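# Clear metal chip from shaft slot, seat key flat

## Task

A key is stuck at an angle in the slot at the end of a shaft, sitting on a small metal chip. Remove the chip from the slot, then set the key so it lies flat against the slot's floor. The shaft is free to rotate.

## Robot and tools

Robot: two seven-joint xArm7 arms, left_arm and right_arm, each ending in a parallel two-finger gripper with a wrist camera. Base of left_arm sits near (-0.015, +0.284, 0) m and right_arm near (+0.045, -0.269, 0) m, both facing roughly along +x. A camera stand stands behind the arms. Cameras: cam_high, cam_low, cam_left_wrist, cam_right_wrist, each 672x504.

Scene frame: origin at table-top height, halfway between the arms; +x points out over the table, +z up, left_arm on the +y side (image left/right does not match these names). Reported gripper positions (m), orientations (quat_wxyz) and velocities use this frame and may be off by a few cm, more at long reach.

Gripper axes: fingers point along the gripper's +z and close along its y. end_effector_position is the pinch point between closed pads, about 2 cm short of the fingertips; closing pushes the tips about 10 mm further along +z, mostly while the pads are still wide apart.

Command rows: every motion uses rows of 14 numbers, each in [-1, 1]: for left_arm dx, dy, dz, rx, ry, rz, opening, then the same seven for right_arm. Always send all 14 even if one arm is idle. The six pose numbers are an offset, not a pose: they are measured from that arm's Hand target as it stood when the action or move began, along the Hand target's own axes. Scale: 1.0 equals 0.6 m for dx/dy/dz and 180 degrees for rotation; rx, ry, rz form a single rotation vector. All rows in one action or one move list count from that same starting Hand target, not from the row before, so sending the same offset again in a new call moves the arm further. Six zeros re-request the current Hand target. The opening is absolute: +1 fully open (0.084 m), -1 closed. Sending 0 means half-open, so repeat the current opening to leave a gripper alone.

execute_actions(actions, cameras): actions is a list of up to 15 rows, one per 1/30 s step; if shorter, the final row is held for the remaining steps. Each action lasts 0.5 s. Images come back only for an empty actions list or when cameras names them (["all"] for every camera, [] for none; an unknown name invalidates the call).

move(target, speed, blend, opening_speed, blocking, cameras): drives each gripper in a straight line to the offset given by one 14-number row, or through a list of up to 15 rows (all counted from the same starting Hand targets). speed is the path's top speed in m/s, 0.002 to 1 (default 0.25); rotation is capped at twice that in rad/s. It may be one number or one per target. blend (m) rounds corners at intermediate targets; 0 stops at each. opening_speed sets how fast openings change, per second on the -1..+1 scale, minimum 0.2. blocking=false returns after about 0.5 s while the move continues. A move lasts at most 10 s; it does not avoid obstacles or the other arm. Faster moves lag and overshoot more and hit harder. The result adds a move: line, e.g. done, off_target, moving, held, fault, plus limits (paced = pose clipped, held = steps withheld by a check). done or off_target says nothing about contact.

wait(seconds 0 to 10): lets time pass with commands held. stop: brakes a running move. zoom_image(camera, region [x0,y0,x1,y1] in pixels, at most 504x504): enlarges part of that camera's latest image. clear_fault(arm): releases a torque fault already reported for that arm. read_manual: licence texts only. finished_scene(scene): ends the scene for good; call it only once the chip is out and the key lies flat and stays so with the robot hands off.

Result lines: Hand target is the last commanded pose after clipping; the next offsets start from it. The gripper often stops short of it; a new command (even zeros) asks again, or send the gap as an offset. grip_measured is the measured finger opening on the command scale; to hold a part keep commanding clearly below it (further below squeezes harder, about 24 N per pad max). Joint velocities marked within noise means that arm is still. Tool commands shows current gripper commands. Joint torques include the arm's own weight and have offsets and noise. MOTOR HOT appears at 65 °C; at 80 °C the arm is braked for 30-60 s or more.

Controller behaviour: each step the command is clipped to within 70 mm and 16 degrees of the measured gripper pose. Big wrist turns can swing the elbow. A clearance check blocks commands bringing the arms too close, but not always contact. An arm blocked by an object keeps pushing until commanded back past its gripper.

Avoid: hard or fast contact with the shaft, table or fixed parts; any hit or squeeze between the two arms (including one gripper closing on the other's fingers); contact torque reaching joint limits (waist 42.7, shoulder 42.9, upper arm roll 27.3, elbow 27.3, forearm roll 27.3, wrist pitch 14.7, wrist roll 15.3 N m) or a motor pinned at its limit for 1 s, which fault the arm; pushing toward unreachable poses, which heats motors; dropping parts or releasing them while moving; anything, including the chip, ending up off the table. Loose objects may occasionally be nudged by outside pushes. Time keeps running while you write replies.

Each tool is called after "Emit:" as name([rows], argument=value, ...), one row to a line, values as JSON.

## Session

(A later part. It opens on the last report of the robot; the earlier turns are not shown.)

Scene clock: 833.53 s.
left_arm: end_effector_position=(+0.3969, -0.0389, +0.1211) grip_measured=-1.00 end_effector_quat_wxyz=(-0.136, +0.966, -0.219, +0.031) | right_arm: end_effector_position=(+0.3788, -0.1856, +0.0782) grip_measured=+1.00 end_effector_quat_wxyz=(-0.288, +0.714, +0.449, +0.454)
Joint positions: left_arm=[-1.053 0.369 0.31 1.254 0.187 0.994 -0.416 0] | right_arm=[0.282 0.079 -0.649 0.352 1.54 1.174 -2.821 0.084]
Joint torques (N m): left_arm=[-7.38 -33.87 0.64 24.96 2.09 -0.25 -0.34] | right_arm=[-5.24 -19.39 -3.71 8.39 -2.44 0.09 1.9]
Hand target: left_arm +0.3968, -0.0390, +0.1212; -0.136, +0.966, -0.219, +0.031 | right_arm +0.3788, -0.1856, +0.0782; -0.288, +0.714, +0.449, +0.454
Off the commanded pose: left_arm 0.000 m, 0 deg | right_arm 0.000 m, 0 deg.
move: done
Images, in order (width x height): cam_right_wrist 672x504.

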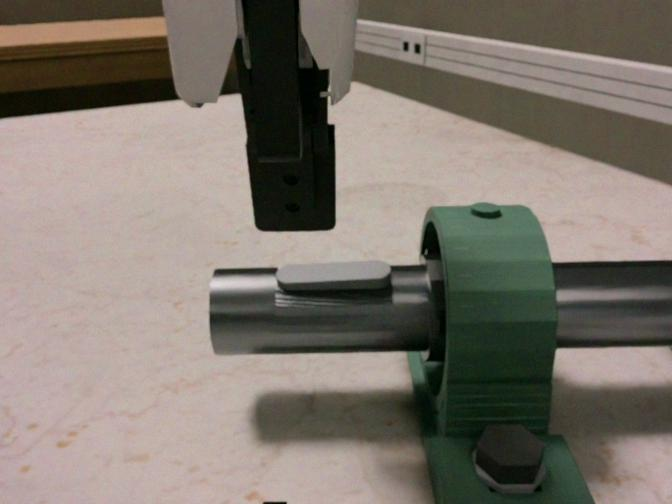

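Emit:
execute_actions(actions=[])

Emit:
zoom_image(camera="cam_left_wrist", region=[380, 330, 560, 504])

Scene clock: 855.90 s.
left_arm: end_effector_position=(+0.3968, -0.0390, +0.1212) grip_measured=-1.00 end_effector_quat_wxyz=(-0.136, +0.966, -0.219, +0.031) | right_arm: end_effector_position=(+0.3788, -0.1856, +0.0782) grip_measured=+1.00 end_effector_quat_wxyz=(-0.288, +0.714, +0.449, +0.454)
Joint positions: left_arm=[-1.053 0.369 0.31 1.254 0.187 0.994 -0.416 0] | right_arm=[0.282 0.079 -0.649 0.352 1.54 1.174 -2.821 0.084]
Joint velocities: within noise
Joint torques (N m): left_arm=[-7.45 -33.58 0.82 24.92 2.05 -0.3 -0.87] | right_arm=[-4.91 -19.05 -3.78 8.34 -2.48 0.16 1.82]
Hand target: left_arm +0.3968, -0.0390, +0.1212; -0.136, +0.966, -0.219, +0.031 | right_arm +0.3788, -0.1856, +0.0782; -0.288, +0.714, +0.449, +0.454
Tool commands: left_gripper/opening=-1.0 right_gripper/opening=+1.0
Off the commanded pose: left_arm 0.000 m, 0 deg | right_arm 0.000 m, 0 deg.

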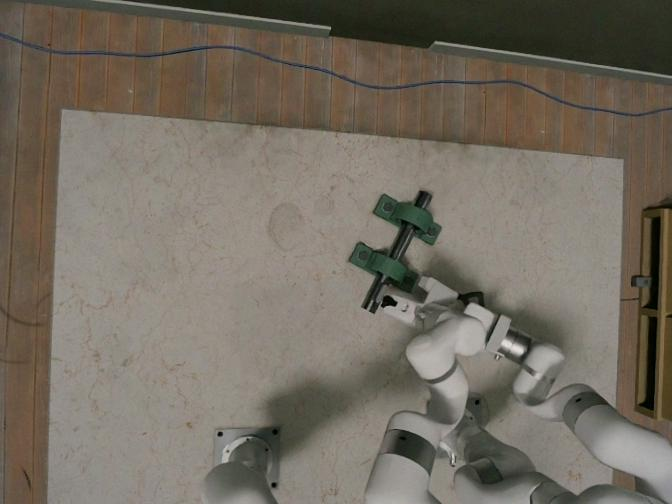

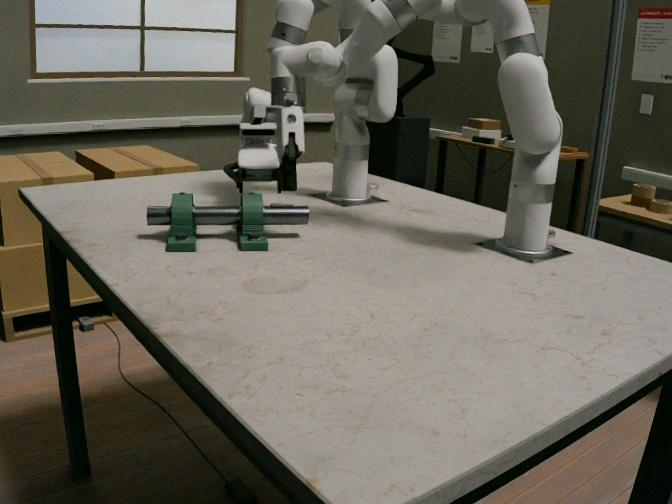

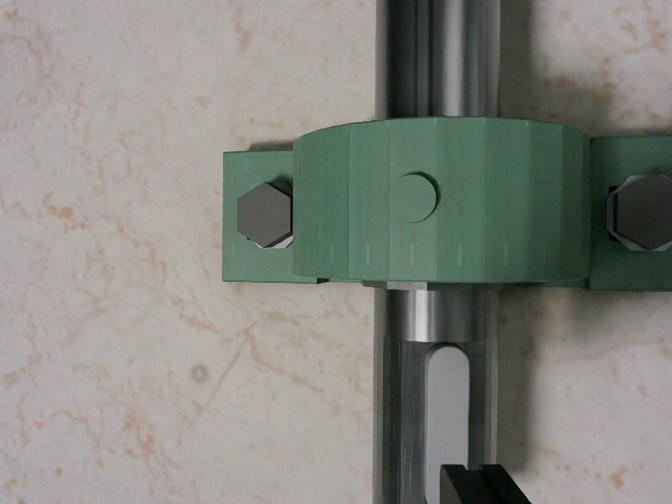

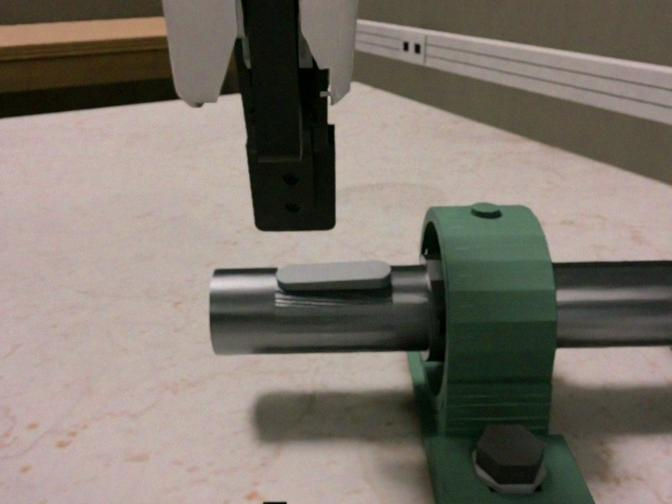

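Scaled by 2.800.

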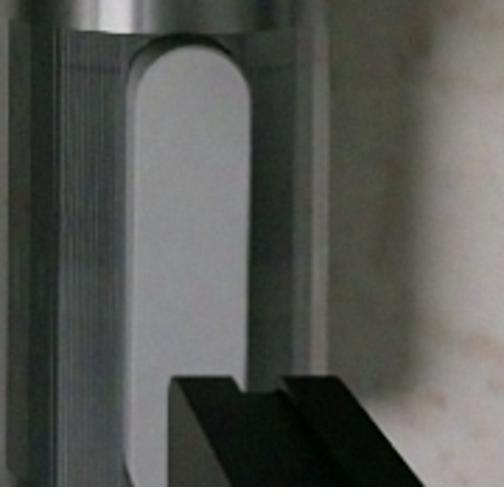

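Emit:
move([
  [0,-0.0013,0,0,0,0,-0.3,0,0,0,0,0,0,1],
  [0,-0.0013,0.0545,0,0,0,-0.4,0,0,0,0,0,0,1],
  [0,-0.0013,0.0545,0,0,0,-1,0,0,0,0,0,0,1],
], speed=0.1, cameras=["cam_right_wrist"])

Emit:
zoom_image(camera="cam_right_wrist", region=[200, 180, 440, 360])

Emit:
move(target=[0.002,0,-0.001,0,0,0,-1,0,0,0,0,0,0,1], speed=0.02)

Emit:
move(target=[0.001,0,-0.002,0,0,0,-1,0,0,0,0,0,0,1], speed=0.02, cameras=["cam_right_wrist"])

Emit:
zoom_image(camera="cam_right_wrist", region=[200, 180, 440, 360])

Scene clock: 875.60 s.
left_arm: end_effector_position=(+0.4011, -0.0302, +0.0899) grip_measured=-0.74 end_effector_quat_wxyz=(-0.136, +0.966, -0.219, +0.031) | right_arm: end_effector_position=(+0.3788, -0.1856, +0.0782) grip_measured=+1.00 end_effector_quat_wxyz=(-0.288, +0.714, +0.449, +0.454)
Joint positions: left_arm=[-1.037 0.411 0.313 1.213 0.184 0.909 -0.412 0.012] | right_arm=[0.282 0.079 -0.649 0.352 1.54 1.174 -2.821 0.084]
Joint torques (N m): left_arm=[8.61 -28.62 10.19 17.72 3.19 0.42 0.9] | right_arm=[-5.26 -19.08 -3.67 8.42 -2.42 0.18 2.05]
Hand target: left_arm +0.4011, -0.0301, +0.0900; -0.136, +0.966, -0.219, +0.031 | right_arm +0.3788, -0.1856, +0.0782; -0.288, +0.714, +0.449, +0.454
Off the commanded pose: left_arm 0.000 m, 0 deg | right_arm 0.000 m, 0 deg.
move: done
Images, in order (width x height): cam_right_wrist 672x504.

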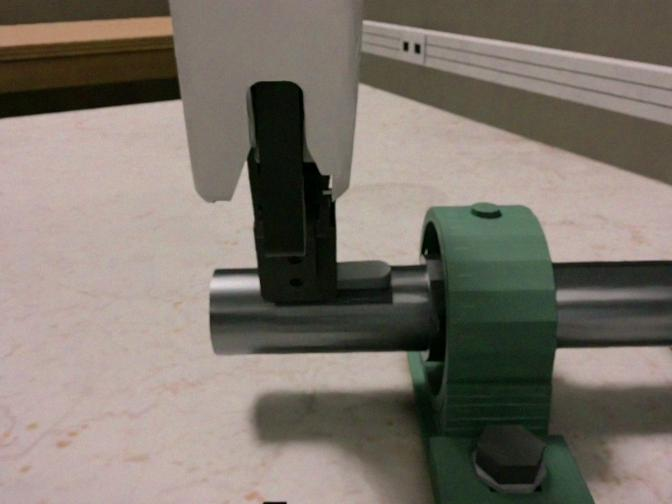

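Scaled by 2.100.

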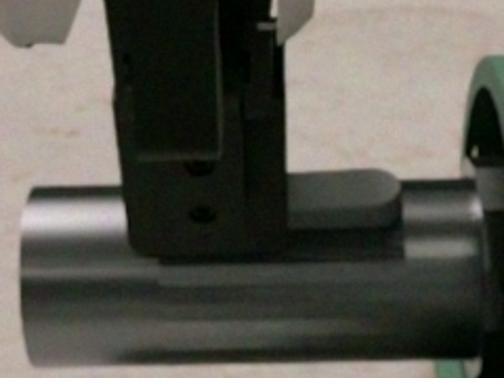

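Scene clock: 876.30 s.
left_arm: end_effector_position=(+0.4019, -0.0307, +0.0904) grip_measured=-0.74 end_effector_quat_wxyz=(-0.136, +0.966, -0.219, +0.031) | right_arm: end_effector_position=(+0.3788, -0.1856, +0.0782) grip_measured=+1.00 end_effector_quat_wxyz=(-0.288, +0.714, +0.449, +0.454)
Joint positions: left_arm=[-1.036 0.413 0.312 1.218 0.183 0.913 -0.411 0.012] | right_arm=[0.282 0.079 -0.649 0.352 1.54 1.174 -2.821 0.084]
Joint torques (N m): left_arm=[16.62 -29.14 10.44 36.03 0.46 -4.36 1.04] | right_arm=[-5 -18.94 -3.81 8.26 -2.28 0.16 1.9]
Hand target: left_arm +0.4021, -0.0308, +0.0905; -0.136, +0.966, -0.219, +0.031 | right_arm +0.3788, -0.1856, +0.0782; -0.288, +0.714, +0.449, +0.454
Off the commanded pose: left_arm 0.000 m, 0 deg | right_arm 0.000 m, 0 deg.
move: done

Scene clock: 877.00 s.
left_arm: end_effector_position=(+0.4025, -0.0313, +0.0916) grip_measured=-0.74 end_effector_quat_wxyz=(-0.136, +0.966, -0.219, +0.031) | right_arm: end_effector_position=(+0.3788, -0.1856, +0.0782) grip_measured=+1.00 end_effector_quat_wxyz=(-0.288, +0.714, +0.449, +0.454)
Joint positions: left_arm=[-1.036 0.414 0.312 1.222 0.182 0.916 -0.41 0.012] | right_arm=[0.282 0.079 -0.649 0.352 1.54 1.174 -2.821 0.084]
Joint torques (N m): left_arm=[14.28 -39.57 9.92 42.59 0.53 -4.33 1.07] | right_arm=[-5.06 -19.33 -3.79 8.8 -2.39 0.15 1.88]
Hand target: left_arm +0.4025, -0.0314, +0.0917; -0.136, +0.966, -0.219, +0.031 | right_arm +0.3788, -0.1856, +0.0782; -0.288, +0.714, +0.449, +0.454
Off the commanded pose: left_arm 0.000 m, 0 deg | right_arm 0.000 m, 0 deg.
move: done
Images, in order (width x height): cam_right_wrist 672x504.

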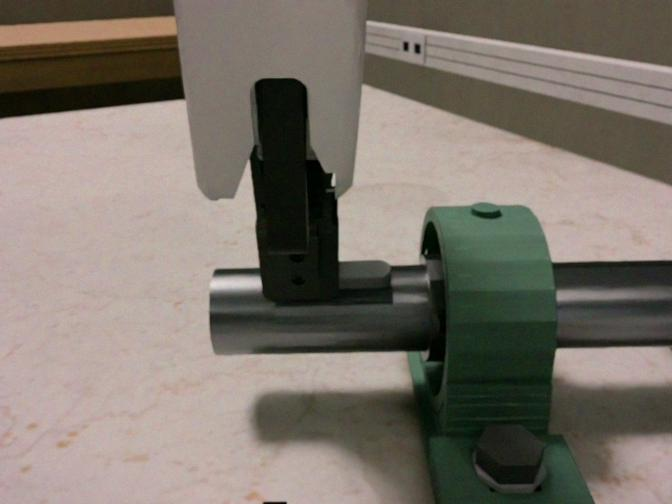

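Scaled by 2.100.

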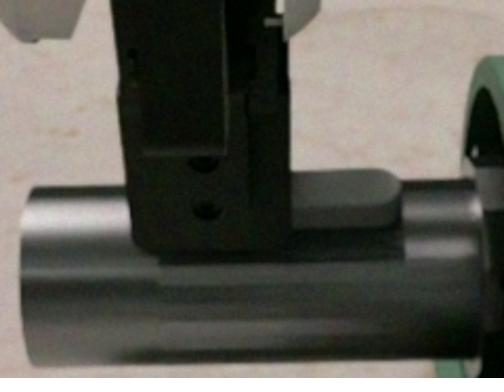

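Emit:
move(target=[0.001,0,-0.003,0,0,0,-1,0,0,0,0,0,0,1], speed=0.02, cameras=["cam_right_wrist"])

Emit:
zoom_image(camera="cam_right_wrist", region=[200, 180, 440, 360])

Emit:
move(target=[0.001,0,-0.004,0,0,0,-1,0,0,0,0,0,0,1], speed=0.02, cameras=["cam_right_wrist"])

Emit:
zoom_image(camera="cam_right_wrist", region=[200, 180, 440, 360])

Scene clock: 888.30 s.
left_arm: end_effector_position=(+0.4029, -0.0321, +0.0934) grip_measured=-0.74 end_effector_quat_wxyz=(-0.136, +0.966, -0.219, +0.031) | right_arm: end_effector_position=(+0.3788, -0.1856, +0.0782) grip_measured=+1.00 end_effector_quat_wxyz=(-0.288, +0.714, +0.449, +0.454)
Joint positions: left_arm=[-1.036 0.413 0.312 1.227 0.182 0.921 -0.409 0.011] | right_arm=[0.282 0.079 -0.649 0.352 1.54 1.174 -2.821 0.084]
Joint torques (N m): left_arm=[-2.04 -46.91 8.46 38.33 0.08 -1.99 1.11] | right_arm=[-5.13 -19.22 -3.82 8.68 -2.21 0.03 1.76]
Hand target: left_arm +0.4028, -0.0321, +0.0934; -0.136, +0.966, -0.219, +0.031 | right_arm +0.3788, -0.1856, +0.0782; -0.288, +0.714, +0.449, +0.454
Off the commanded pose: left_arm 0.000 m, 0 deg | right_arm 0.000 m, 0 deg.
move: done
Images, in order (width x height): cam_right_wrist 672x504.

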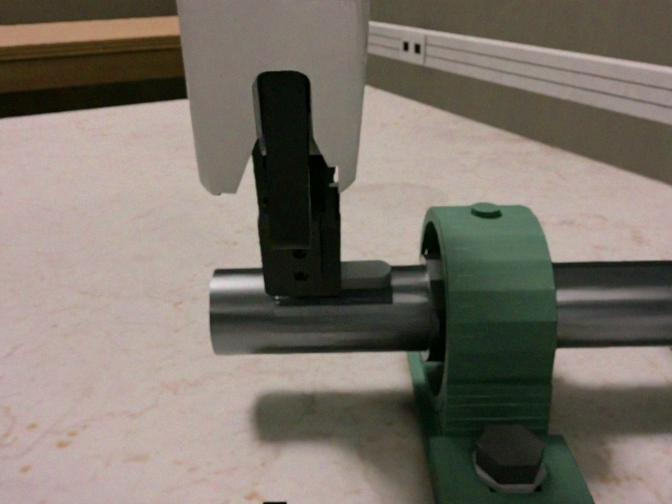

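Scaled by 2.100.

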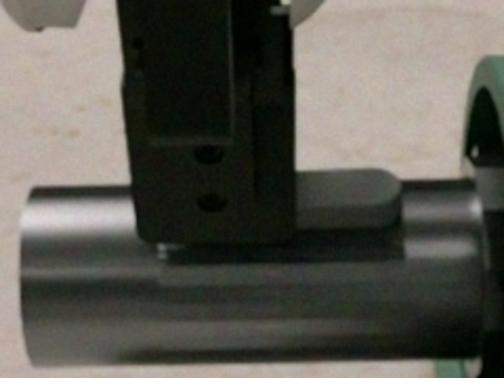

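Scene clock: 889.00 s.
left_arm: end_effector_position=(+0.4031, -0.0329, +0.0957) grip_measured=-0.84 end_effector_quat_wxyz=(-0.136, +0.966, -0.219, +0.031) | right_arm: end_effector_position=(+0.3788, -0.1856, +0.0782) grip_measured=+1.00 end_effector_quat_wxyz=(-0.288, +0.714, +0.449, +0.454)
Joint positions: left_arm=[-1.037 0.411 0.312 1.232 0.182 0.928 -0.409 0.007] | right_arm=[0.282 0.079 -0.649 0.352 1.54 1.174 -2.821 0.084]
Joint torques (N m): left_arm=[-1.78 -36.05 7.23 25.91 -0.41 0.52 1.17] | right_arm=[-5.11 -19.36 -3.75 8.51 -2.19 0.12 1.83]
Hand target: left_arm +0.4031, -0.0329, +0.0957; -0.136, +0.966, -0.219, +0.031 | right_arm +0.3788, -0.1856, +0.0782; -0.288, +0.714, +0.449, +0.454
Off the commanded pose: left_arm 0.000 m, 0 deg | right_arm 0.000 m, 0 deg.
move: done
Images, in order (width x height): cam_right_wrist 672x504.

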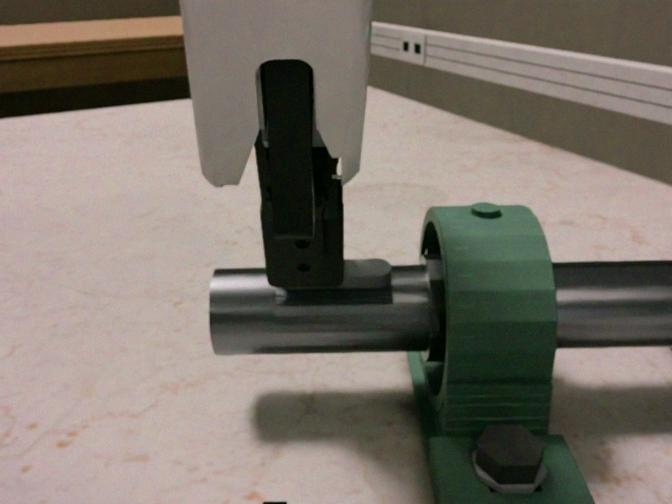

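Scaled by 2.100.

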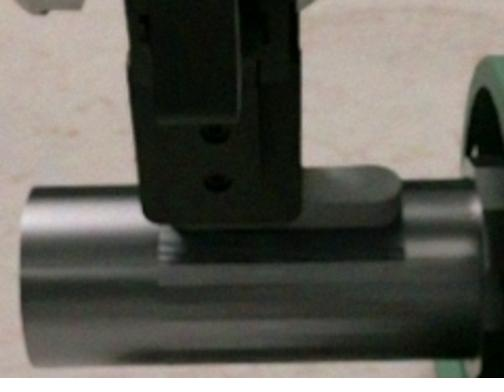

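Emit:
move([
  [0,0,0,0,0,0,-0.3,0,0,0,0,0,0,1],
  [0,0,-0.05,0,0,0,-0.3,0,0,0,0,0,0,1],
], speed=0.15, cameras=["cam_right_wrist","cam_left_wrist"])

Emit:
zoom_image(camera="cam_right_wrist", region=[200, 180, 440, 360])

Emit:
zoom_image(camera="cam_left_wrist", region=[370, 320, 530, 504])

Scene clock: 899.03 s.
left_arm: end_effector_position=(+0.3995, -0.0404, +0.1245) grip_measured=-0.32 end_effector_quat_wxyz=(-0.136, +0.966, -0.219, +0.031) | right_arm: end_effector_position=(+0.3788, -0.1856, +0.0782) grip_measured=+1.00 end_effector_quat_wxyz=(-0.288, +0.714, +0.449, +0.454)
Joint positions: left_arm=[-1.051 0.373 0.311 1.27 0.184 1.006 -0.411 0.03] | right_arm=[0.282 0.079 -0.649 0.352 1.54 1.174 -2.821 0.084]
Joint torques (N m): left_arm=[-7.53 -33.82 0.72 24.9 2.15 -0.23 -0.88] | right_arm=[-4.94 -19.19 -4.06 8.48 -2.37 0.18 1.83]
Hand target: left_arm +0.3995, -0.0404, +0.1246; -0.136, +0.966, -0.219, +0.031 | right_arm +0.3788, -0.1856, +0.0782; -0.288, +0.714, +0.449, +0.454
Off the commanded pose: left_arm 0.000 m, 0 deg | right_arm 0.000 m, 0 deg.
move: done
Images, in order (width x height): cam_left_wrist 672x504, cam_right_wrist 672x504.

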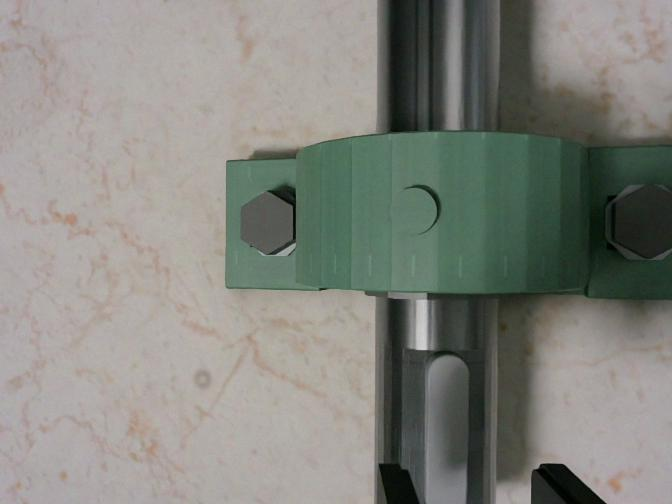

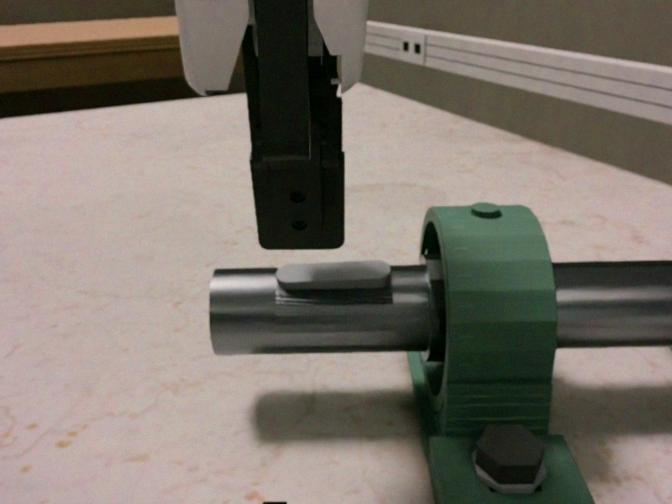

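Scaled by 2.100.

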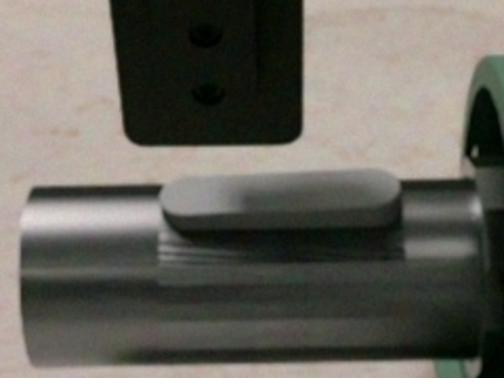

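Scaled by 2.739.

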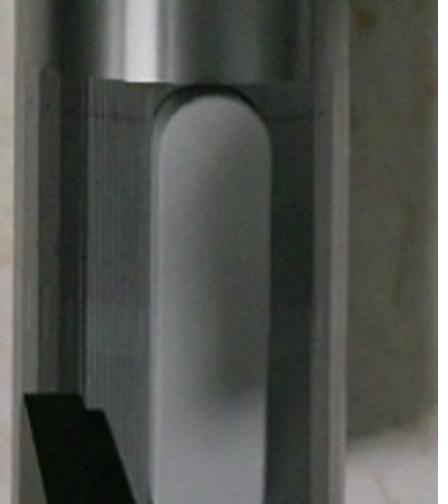

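Emit:
move([
  [0.035,0,0,0,0,0,-0.4,0,0,0,0,0,0,1],
  [0.035,0,0.0577,0,0,0,-0.4,0,0,0,0,0,0,1],
  [0.035,0,0.0577,0,0,0,-1,0,0,0,0,0,0,1],
], speed=0.1, cameras=["cam_right_wrist"])

Emit:
move(target=[0,0,-0.003,0,0,0,-1,0,0,0,0,0,0,1], speed=0.02, cameras=["cam_right_wrist"])

Emit:
zoom_image(camera="cam_right_wrist", region=[200, 180, 440, 360])

Emit:
move(target=[0,0,-0.003,0,0,0,-1,0,0,0,0,0,0,1], speed=0.02, cameras=["cam_right_wrist"])

Emit:
zoom_image(camera="cam_right_wrist", region=[200, 180, 440, 360])

Scene clock: 923.40 s.
left_arm: end_effector_position=(+0.4226, -0.0409, +0.0913) grip_measured=-0.74 end_effector_quat_wxyz=(-0.136, +0.966, -0.219, +0.031) | right_arm: end_effector_position=(+0.3788, -0.1856, +0.0782) grip_measured=+1.00 end_effector_quat_wxyz=(-0.288, +0.714, +0.449, +0.454)
Joint positions: left_arm=[-1.013 0.478 0.309 1.317 0.159 0.943 -0.38 0.012] | right_arm=[0.282 0.079 -0.649 0.352 1.54 1.174 -2.821 0.084]
Joint torques (N m): left_arm=[8.23 -28.93 8.53 17.18 2.59 0.06 1] | right_arm=[-5.06 -19.12 -3.52 8.76 -2.3 0.13 1.88]
Hand target: left_arm +0.4226, -0.0408, +0.0913; -0.136, +0.966, -0.219, +0.031 | right_arm +0.3788, -0.1856, +0.0782; -0.288, +0.714, +0.449, +0.454
Off the commanded pose: left_arm 0.000 m, 0 deg | right_arm 0.000 m, 0 deg.
move: done
Images, in order (width x height): cam_right_wrist 672x504.

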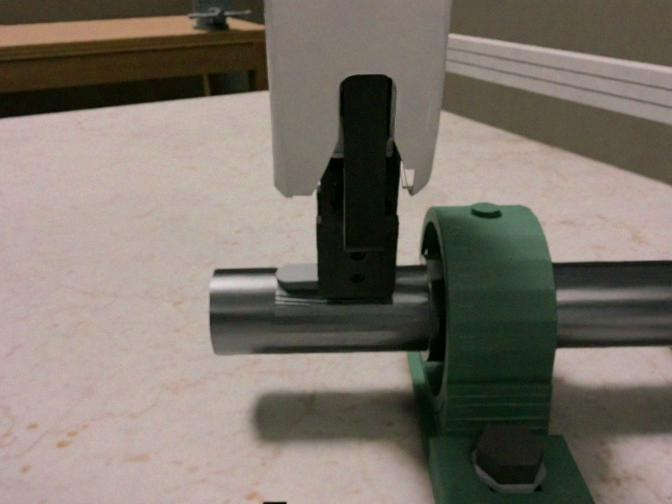

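Scene clock: 924.10 s.
left_arm: end_effector_position=(+0.4224, -0.0412, +0.0930) grip_measured=-0.74 end_effector_quat_wxyz=(-0.136, +0.966, -0.219, +0.031) | right_arm: end_effector_position=(+0.3788, -0.1856, +0.0782) grip_measured=+1.00 end_effector_quat_wxyz=(-0.288, +0.714, +0.449, +0.454)
Joint positions: left_arm=[-1.014 0.476 0.309 1.319 0.16 0.947 -0.38 0.012] | right_arm=[0.282 0.079 -0.649 0.352 1.54 1.174 -2.821 0.084]
Joint torques (N m): left_arm=[-2.97 -37.8 7.5 24.62 3.11 0.17 -0.53] | right_arm=[-4.95 -19.36 -3.71 8.65 -2.03 0.11 1.81]
Hand target: left_arm +0.4224, -0.0413, +0.0930; -0.136, +0.966, -0.219, +0.031 | right_arm +0.3788, -0.1856, +0.0782; -0.288, +0.714, +0.449, +0.454
Off the commanded pose: left_arm 0.000 m, 0 deg | right_arm 0.000 m, 0 deg.
move: done
Images, in order (width x height): cam_right_wrist 672x504.

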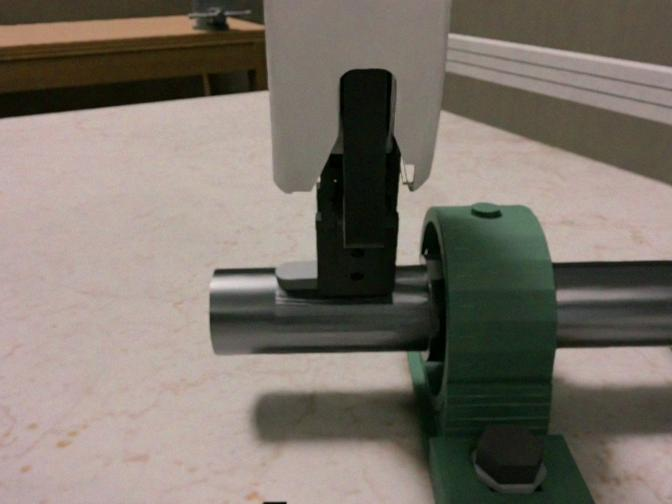

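Scaled by 2.100.

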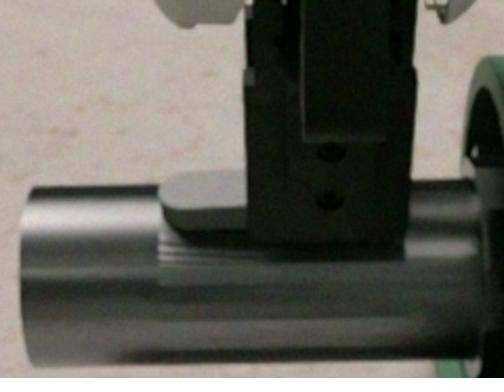

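Scene clock: 924.80 s.
left_arm: end_effector_position=(+0.4222, -0.0417, +0.0947) grip_measured=-0.74 end_effector_quat_wxyz=(-0.136, +0.966, -0.219, +0.031) | right_arm: end_effector_position=(+0.3788, -0.1856, +0.0782) grip_measured=+1.00 end_effector_quat_wxyz=(-0.288, +0.714, +0.449, +0.454)
Joint positions: left_arm=[-1.015 0.473 0.309 1.321 0.16 0.952 -0.38 0.012] | right_arm=[0.282 0.079 -0.649 0.352 1.54 1.174 -2.821 0.084]
Joint torques (N m): left_arm=[-5.81 -36.52 6.19 24.5 2.45 -0.02 -0.8] | right_arm=[-4.68 -19.7 -3.58 8.64 -2.13 0.17 1.96]
Hand target: left_arm +0.4221, -0.0417, +0.0948; -0.136, +0.966, -0.219, +0.031 | right_arm +0.3788, -0.1856, +0.0782; -0.288, +0.714, +0.449, +0.454
Off the commanded pose: left_arm 0.000 m, 0 deg | right_arm 0.000 m, 0 deg.
move: done
Images, in order (width x height): cam_right_wrist 672x504.

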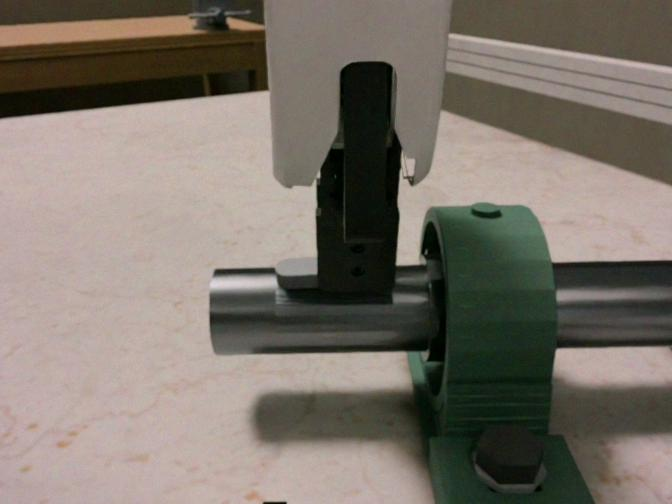

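Scaled by 2.100.

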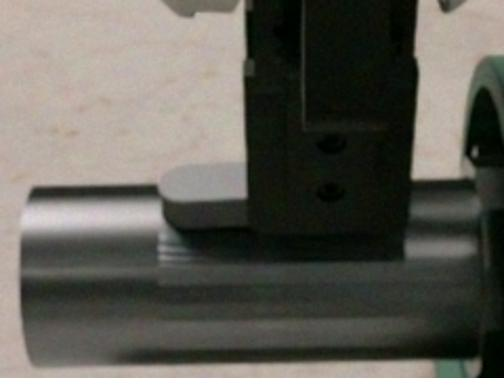

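Emit:
move(target=[0,0,-0.05,0,0,0,-1,0,0,0,0,0,0,1], speed=0.03, cameras=["cam_right_wrist","cam_left_wrist"])

Emit:
zoom_image(camera="cam_right_wrist", region=[200, 140, 440, 360])

Scene clock: 930.90 s.
left_arm: end_effector_position=(+0.4186, -0.0492, +0.1235) grip_measured=-0.74 end_effector_quat_wxyz=(-0.136, +0.966, -0.219, +0.031) | right_arm: end_effector_position=(+0.3788, -0.1856, +0.0782) grip_measured=+1.00 end_effector_quat_wxyz=(-0.288, +0.714, +0.449, +0.454)
Joint positions: left_arm=[-1.029 0.437 0.309 1.359 0.163 1.027 -0.382 0.012] | right_arm=[0.282 0.079 -0.649 0.352 1.54 1.174 -2.821 0.084]
Joint torques (N m): left_arm=[-7.34 -35.91 1.16 25.2 2.22 -0.19 -0.82] | right_arm=[-4.89 -19.06 -3.47 8.63 -2.2 0.14 1.88]
Hand target: left_arm +0.4185, -0.0492, +0.1236; -0.136, +0.966, -0.219, +0.031 | right_arm +0.3788, -0.1856, +0.0782; -0.288, +0.714, +0.449, +0.454
Off the commanded pose: left_arm 0.000 m, 0 deg | right_arm 0.000 m, 0 deg.
move: done
Images, in order (width x height): cam_left_wrist 672x504, cam_right_wrist 672x504.

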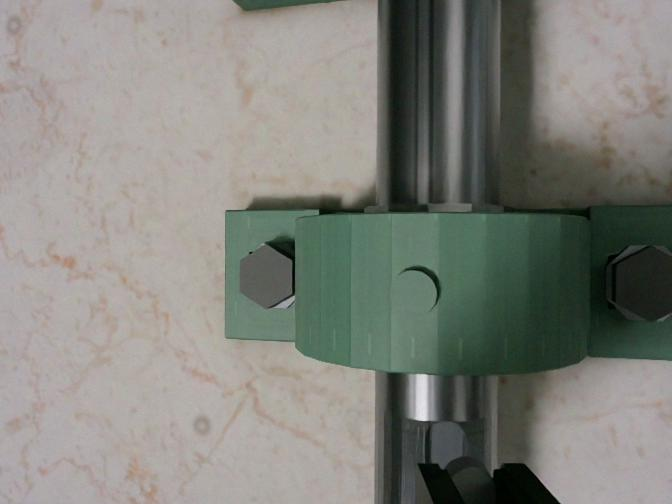

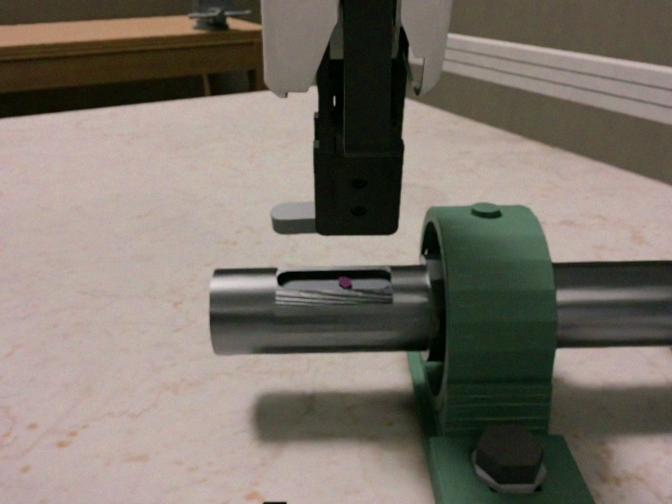

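Scaled by 2.100.

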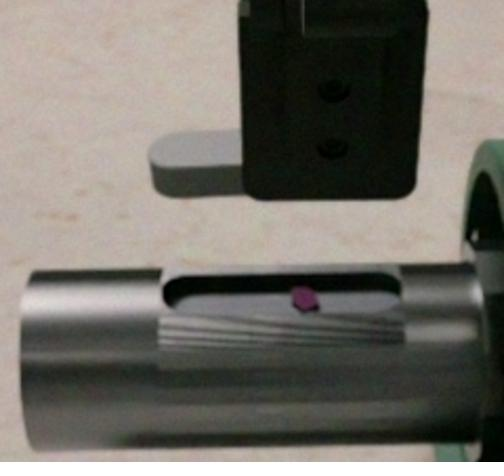

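Emit:
move([
  [-0.1,-0.1,-0.1,0,0,0,-1,0.15,0,-0.15,0,0,0,1],
  [-0.33,-0.207,-0.16,0,0,0,-1,0.25,0,-0.133,0,0,0,1],
  [-0.33,-0.207,-0.16,0,0,0,-1,0.2983,0.1717,0.1595,-0.2816,-0.2802,0.4401,1],
], speed=0.2, blend=[0.03,0.03,0], cameras=["all"])

Scene clock: 1000.27 s.
left_arm: end_effector_position=(+0.2798, +0.1199, +0.2500) grip_measured=-0.74 end_effector_quat_wxyz=(-0.136, +0.966, -0.219, +0.031) | right_arm: end_effector_position=(+0.5421, -0.0837, +0.1997) grip_measured=+1.00 end_effector_quat_wxyz=(+0.000, +0.975, -0.221, +0.000)
Joint positions: left_arm=[-1.048 -0.447 0.3 0.769 0.407 1.315 -0.458 0.012] | right_arm=[-0.183 0.259 0.582 1.31 -0.159 1.098 0.915 0.084]
Joint torques (N m): left_arm=[7.57 -14.6 -4.17 19.99 2.28 -0.28 -0.91] | right_arm=[5.48 -21.54 0.67 20.31 -2.95 -0.39 1.81]
Hand target: left_arm +0.2798, +0.1199, +0.2500; -0.136, +0.966, -0.219, +0.031 | right_arm +0.5421, -0.0837, +0.1997; +0.000, +0.975, -0.221, +0.000
Off the commanded pose: left_arm 0.000 m, 0 deg | right_arm 0.000 m, 0 deg.
move: done

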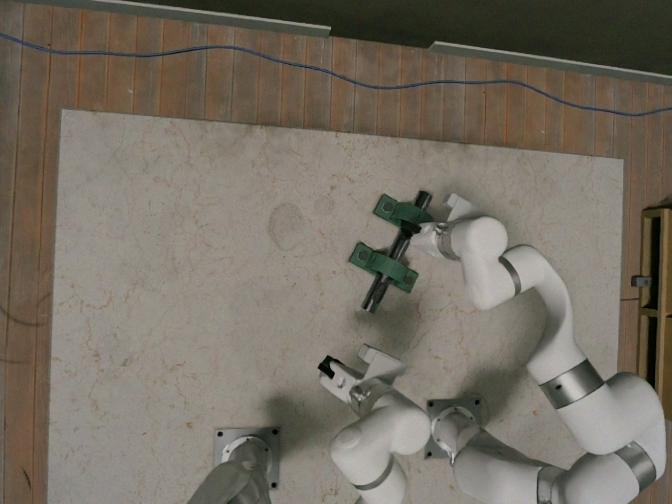

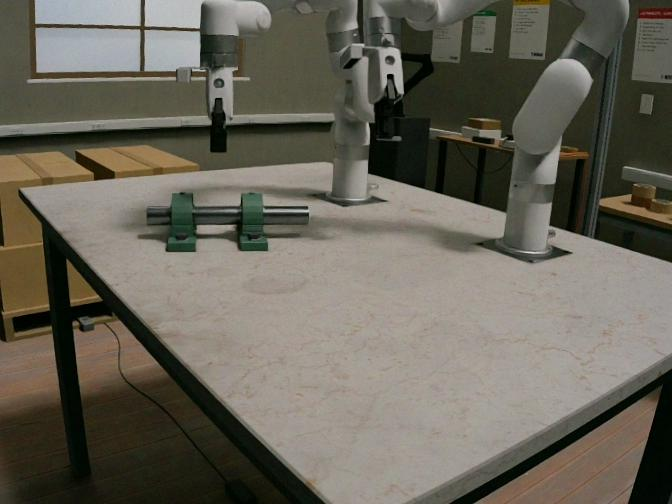

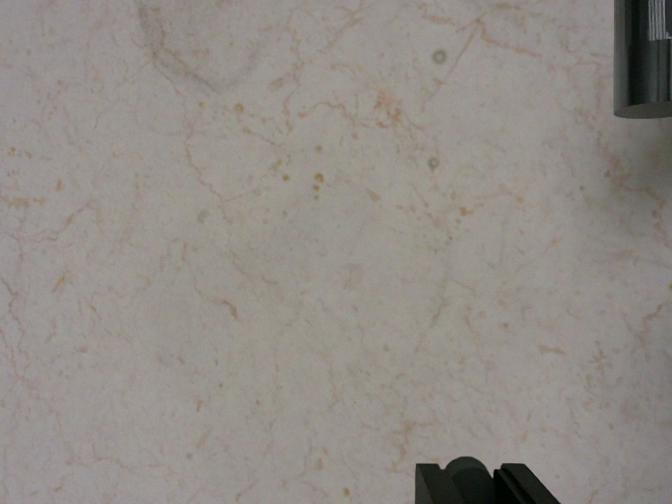

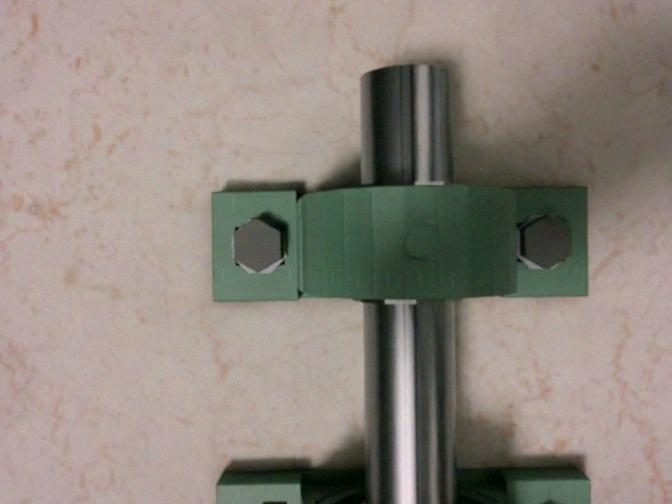

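Emit:
move(target=[0,0,0,0,0,0,-1,0.0167,-0.107,0.1007,-0.2222,0,0,1], speed=0.2, cameras=["cam_high","cam_right_wrist"])

Scene clock: 1023.20 s.
left_arm: end_effector_position=(+0.2798, +0.1199, +0.2500) grip_measured=-0.74 end_effector_quat_wxyz=(-0.136, +0.966, -0.219, +0.031) | right_arm: end_effector_position=(+0.5780, -0.0306, +0.1392) grip_measured=+1.00 end_effector_quat_wxyz=(+0.321, +0.923, -0.204, -0.057)
Joint positions: left_arm=[-1.048 -0.447 0.3 0.769 0.407 1.315 -0.458 0.012] | right_arm=[0.511 1.215 0.314 2.707 -0.654 2.078 1.004 0.084]
Joint torques (N m): left_arm=[7.67 -14.76 -4.17 20.06 2.24 -0.33 -0.88] | right_arm=[5 -39.37 -2.8 18.03 2 0.91 -1.35]
Hand target: left_arm +0.2798, +0.1199, +0.2500; -0.136, +0.966, -0.219, +0.031 | right_arm +0.5788, -0.0301, +0.1393; +0.334, +0.916, -0.208, -0.075
Off the commanded pose: left_arm 0.000 m, 0 deg | right_arm 0.001 m, 3 deg.
elbow stopped short (right arm): the move would have taken joint 4 (elbow) straighter than the controller allows.
move: off_target (right_arm)
Images, in order (width x height): cam_high 672x504, cam_right_wrist 672x504.

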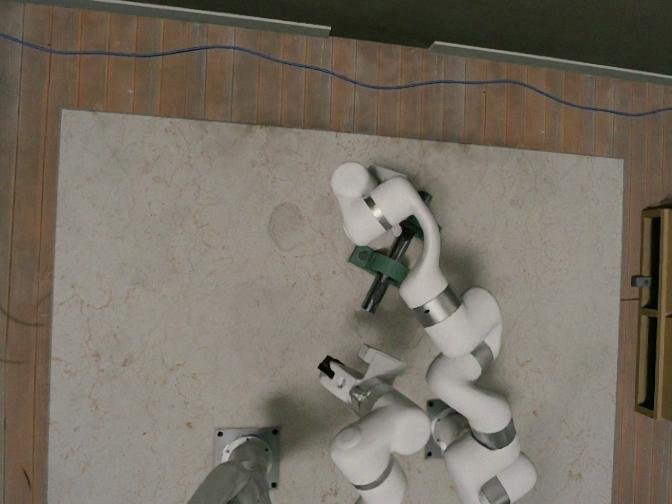

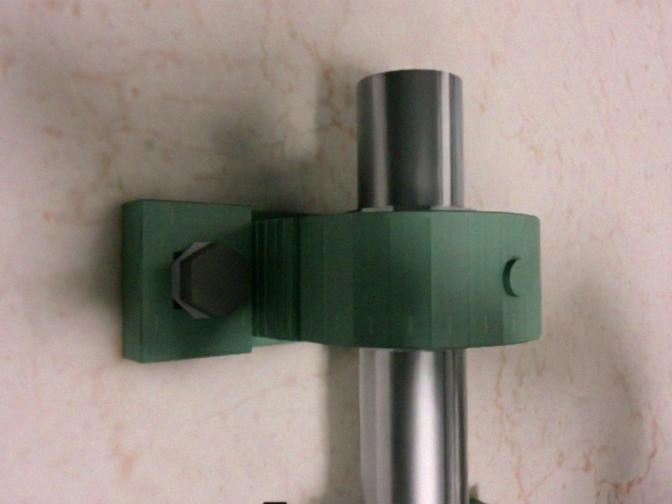

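Emit:
move(target=[0,0,0,0,0,0,-1,0,0.057,0.01,0.1111,0,0,1], speed=0.2, cameras=["cam_high","cam_right_wrist"])

Scene clock: 1034.60 s.
left_arm: end_effector_position=(+0.2798, +0.1199, +0.2500) grip_measured=-0.74 end_effector_quat_wxyz=(-0.136, +0.966, -0.219, +0.031) | right_arm: end_effector_position=(+0.5658, -0.0572, +0.1567) grip_measured=+1.00 end_effector_quat_wxyz=(+0.170, +0.960, -0.218, -0.038)
Joint positions: left_arm=[-1.048 -0.447 0.3 0.769 0.407 1.315 -0.458 0.012] | right_arm=[0.101 0.67 0.528 1.792 -0.493 1.528 1.143 0.084]
Joint torques (N m): left_arm=[7.56 -14.78 -4.15 20.08 2.24 -0.32 -0.85] | right_arm=[-5.31 -42.76 10.57 14.66 2.58 -2.24 1.98]
Hand target: left_arm +0.2798, +0.1199, +0.2500; -0.136, +0.966, -0.219, +0.031 | right_arm +0.5658, -0.0572, +0.1567; +0.170, +0.960, -0.218, -0.038
Off the commanded pose: left_arm 0.000 m, 0 deg | right_arm 0.000 m, 0 deg.
move: done
Images, in order (width x height): cam_high 672x504, cam_right_wrist 672x504.

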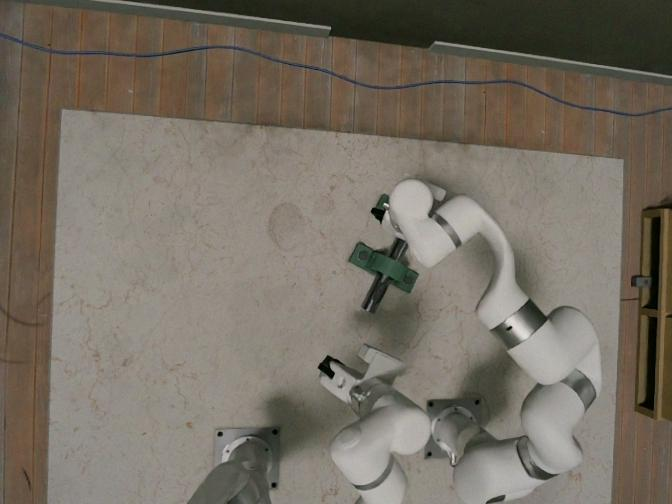

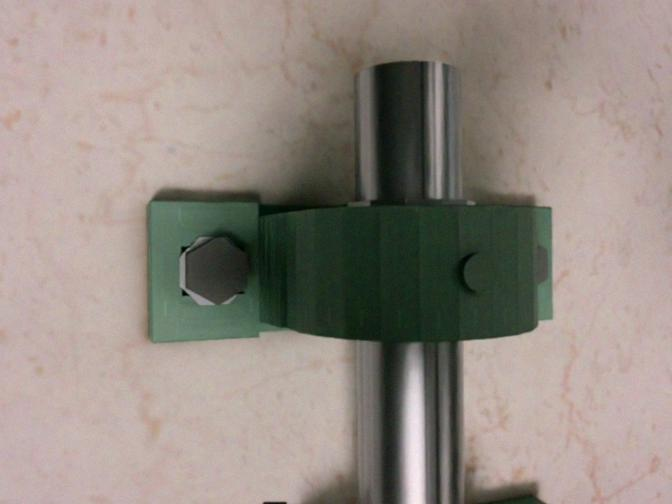

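Emit:
move(target=[0,0,0,0,0,0,-1,0,-0.0085,0.162,0,0,0,1], speed=0.12, cameras=["cam_right_wrist","cam_low"])

Scene clock: 1042.80 s.
left_arm: end_effector_position=(+0.2798, +0.1199, +0.2500) grip_measured=-0.74 end_effector_quat_wxyz=(-0.136, +0.966, -0.219, +0.031) | right_arm: end_effector_position=(+0.5536, -0.0829, +0.0637) grip_measured=+1.00 end_effector_quat_wxyz=(+0.170, +0.960, -0.218, -0.038)
Joint positions: left_arm=[-1.048 -0.447 0.3 0.769 0.407 1.315 -0.458 0.012] | right_arm=[0.04 0.701 0.501 1.562 -0.543 1.282 1.192 0.084]
Joint torques (N m): left_arm=[7.65 -14.81 -4.19 19.95 2.28 -0.39 -0.84] | right_arm=[-5.65 -31.01 4.56 14.06 -3.14 -1.97 1.87]
Hand target: left_arm +0.2798, +0.1199, +0.2500; -0.136, +0.966, -0.219, +0.031 | right_arm +0.5536, -0.0829, +0.0636; +0.170, +0.960, -0.218, -0.038
Off the commanded pose: left_arm 0.000 m, 0 deg | right_arm 0.000 m, 0 deg.
move: done
Images, in order (width x height): cam_low 672x504, cam_right_wrist 672x504.

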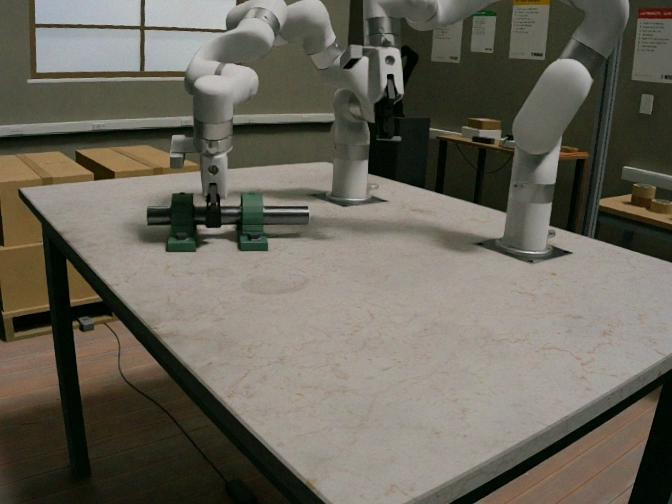

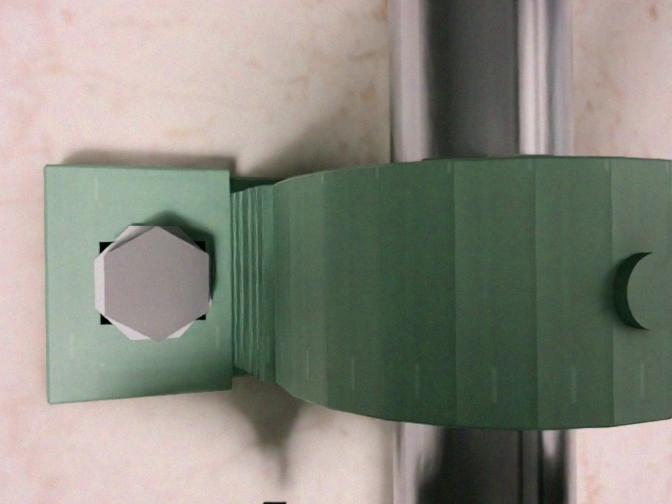

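Emit:
move([
  [0,0,0,0,0,0,-1,-0.01,-0.003,0.006,0,0,0,1],
  [0,0,0,0,0,0,-1,-0.01,-0.003,0.006,0,0,0,-0.7],
], speed=0.1, opening_speed=0.8, cameras=["cam_right_wrist"])

Scene clock: 1052.80 s.
left_arm: end_effector_position=(+0.2798, +0.1199, +0.2500) grip_measured=-0.74 end_effector_quat_wxyz=(-0.136, +0.966, -0.219, +0.031) | right_arm: end_effector_position=(+0.5482, -0.0801, +0.0597) grip_measured=-0.10 end_effector_quat_wxyz=(+0.170, +0.960, -0.218, -0.038)
Joint positions: left_arm=[-1.048 -0.447 0.3 0.769 0.407 1.315 -0.458 0.012] | right_arm=[0.042 0.697 0.504 1.542 -0.544 1.271 1.205 0.04]
Joint torques (N m): left_arm=[7.6 -14.62 -4.04 20.04 2.28 -0.37 -0.85] | right_arm=[1.15 -15.45 18.34 17.69 -2.11 -9.83 1.76]
Hand target: left_arm +0.2798, +0.1199, +0.2500; -0.136, +0.966, -0.219, +0.031 | right_arm +0.5484, -0.0799, +0.0596; +0.170, +0.960, -0.218, -0.038
Off the commanded pose: left_arm 0.000 m, 0 deg | right_arm 0.000 m, 0 deg.
move: done
Images, in order (width x height): cam_right_wrist 672x504.

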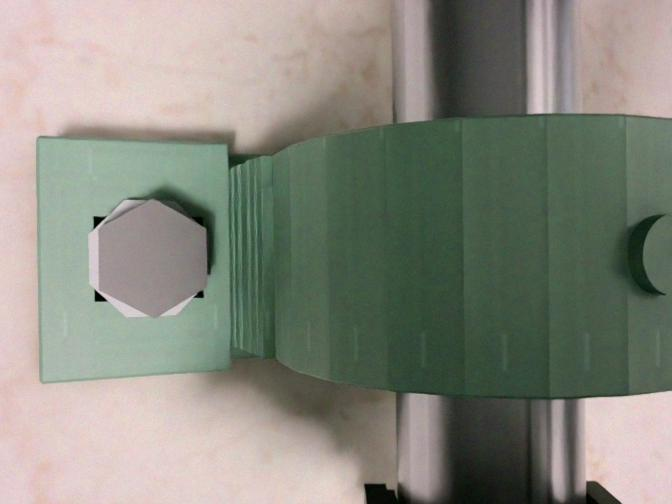

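Emit:
move(target=[0,0,0,0,0,0,-1,0,0,0,0.2222,0,0,-0.8], speed=0.2, cameras=["cam_right_wrist","cam_high"])

Scene clock: 1061.83 s.
left_arm: end_effector_position=(+0.2798, +0.1199, +0.2500) grip_measured=-0.74 end_effector_quat_wxyz=(-0.136, +0.966, -0.219, +0.031) | right_arm: end_effector_position=(+0.5488, -0.0882, +0.0565) grip_measured=-0.10 end_effector_quat_wxyz=(-0.127, +0.965, -0.226, +0.030)
Joint positions: left_arm=[-1.048 -0.447 0.3 0.769 0.407 1.315 -0.458 0.012] | right_arm=[-0.451 0.49 0.737 0.99 -0.266 0.46 0.898 0.04]
Joint torques (N m): left_arm=[7.47 -14.63 -4.08 20 2.24 -0.37 -0.9] | right_arm=[-12.48 -26.57 3.44 9.69 -0.25 2.98 0.34]
Hand target: left_arm +0.2798, +0.1199, +0.2500; -0.136, +0.966, -0.219, +0.031 | right_arm +0.5488, -0.0882, +0.0565; -0.127, +0.965, -0.226, +0.030 (not the last commanded pose)
Tool commands: left_gripper/opening=-1.0 right_gripper/opening=-0.8
Off the commanded pose: left_arm 0.000 m, 0 deg | right_arm 0.009 m, 5 deg.
TORQUE FAULT: the external load on joint 3 (upper arm roll) of the right arm reached its load limit, and that arm stopped. The contact can be on any part of that arm beyond that joint, not only on its tool. A torque fault puts only its own arm into a fault stop. That arm's remaining commands of this call were not run. The hold on joint 3 (upper arm roll) of that arm was moved back by the arm itself, up to 3 degrees, as the stop began, but a joint of that arm was then at its load limit, so every hold on that arm was set where that arm was. That arm may still press on what stopped it. That arm is still stopped at the end of this call. While its stop runs, that arm, its gripper or tool too, takes no new command.
CLEAR FAULT: the right arm stays stopped (state 4) until you call clear_fault(arm="right_arm").
End effector pose when the fault began: right_arm: position (+0.5470, -0.0829, +0.0586), quat_wxyz (-0.129, +0.966, -0.221, +0.028)
Joint positions when the fault began: right_arm=[-0.454 0.49 0.75 0.991 -0.267 0.466 0.899 0.04]
move: fault (right_arm)
Images, in order (width x height): cam_high 672x504, cam_right_wrist 672x504.

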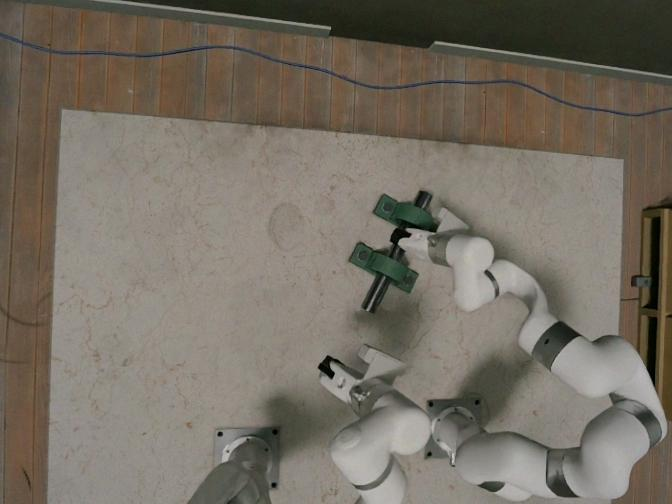

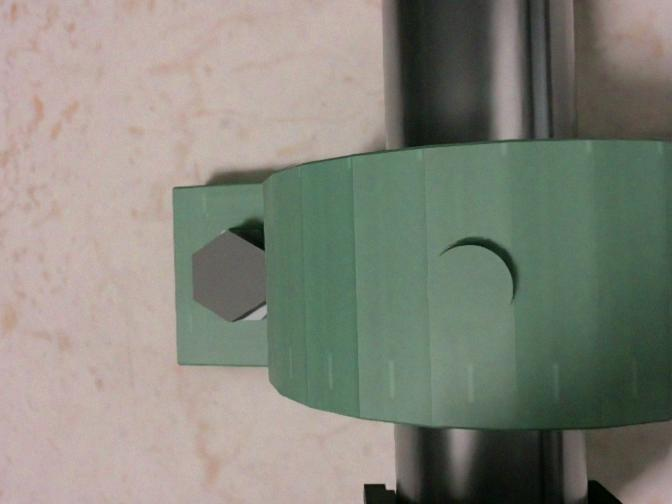

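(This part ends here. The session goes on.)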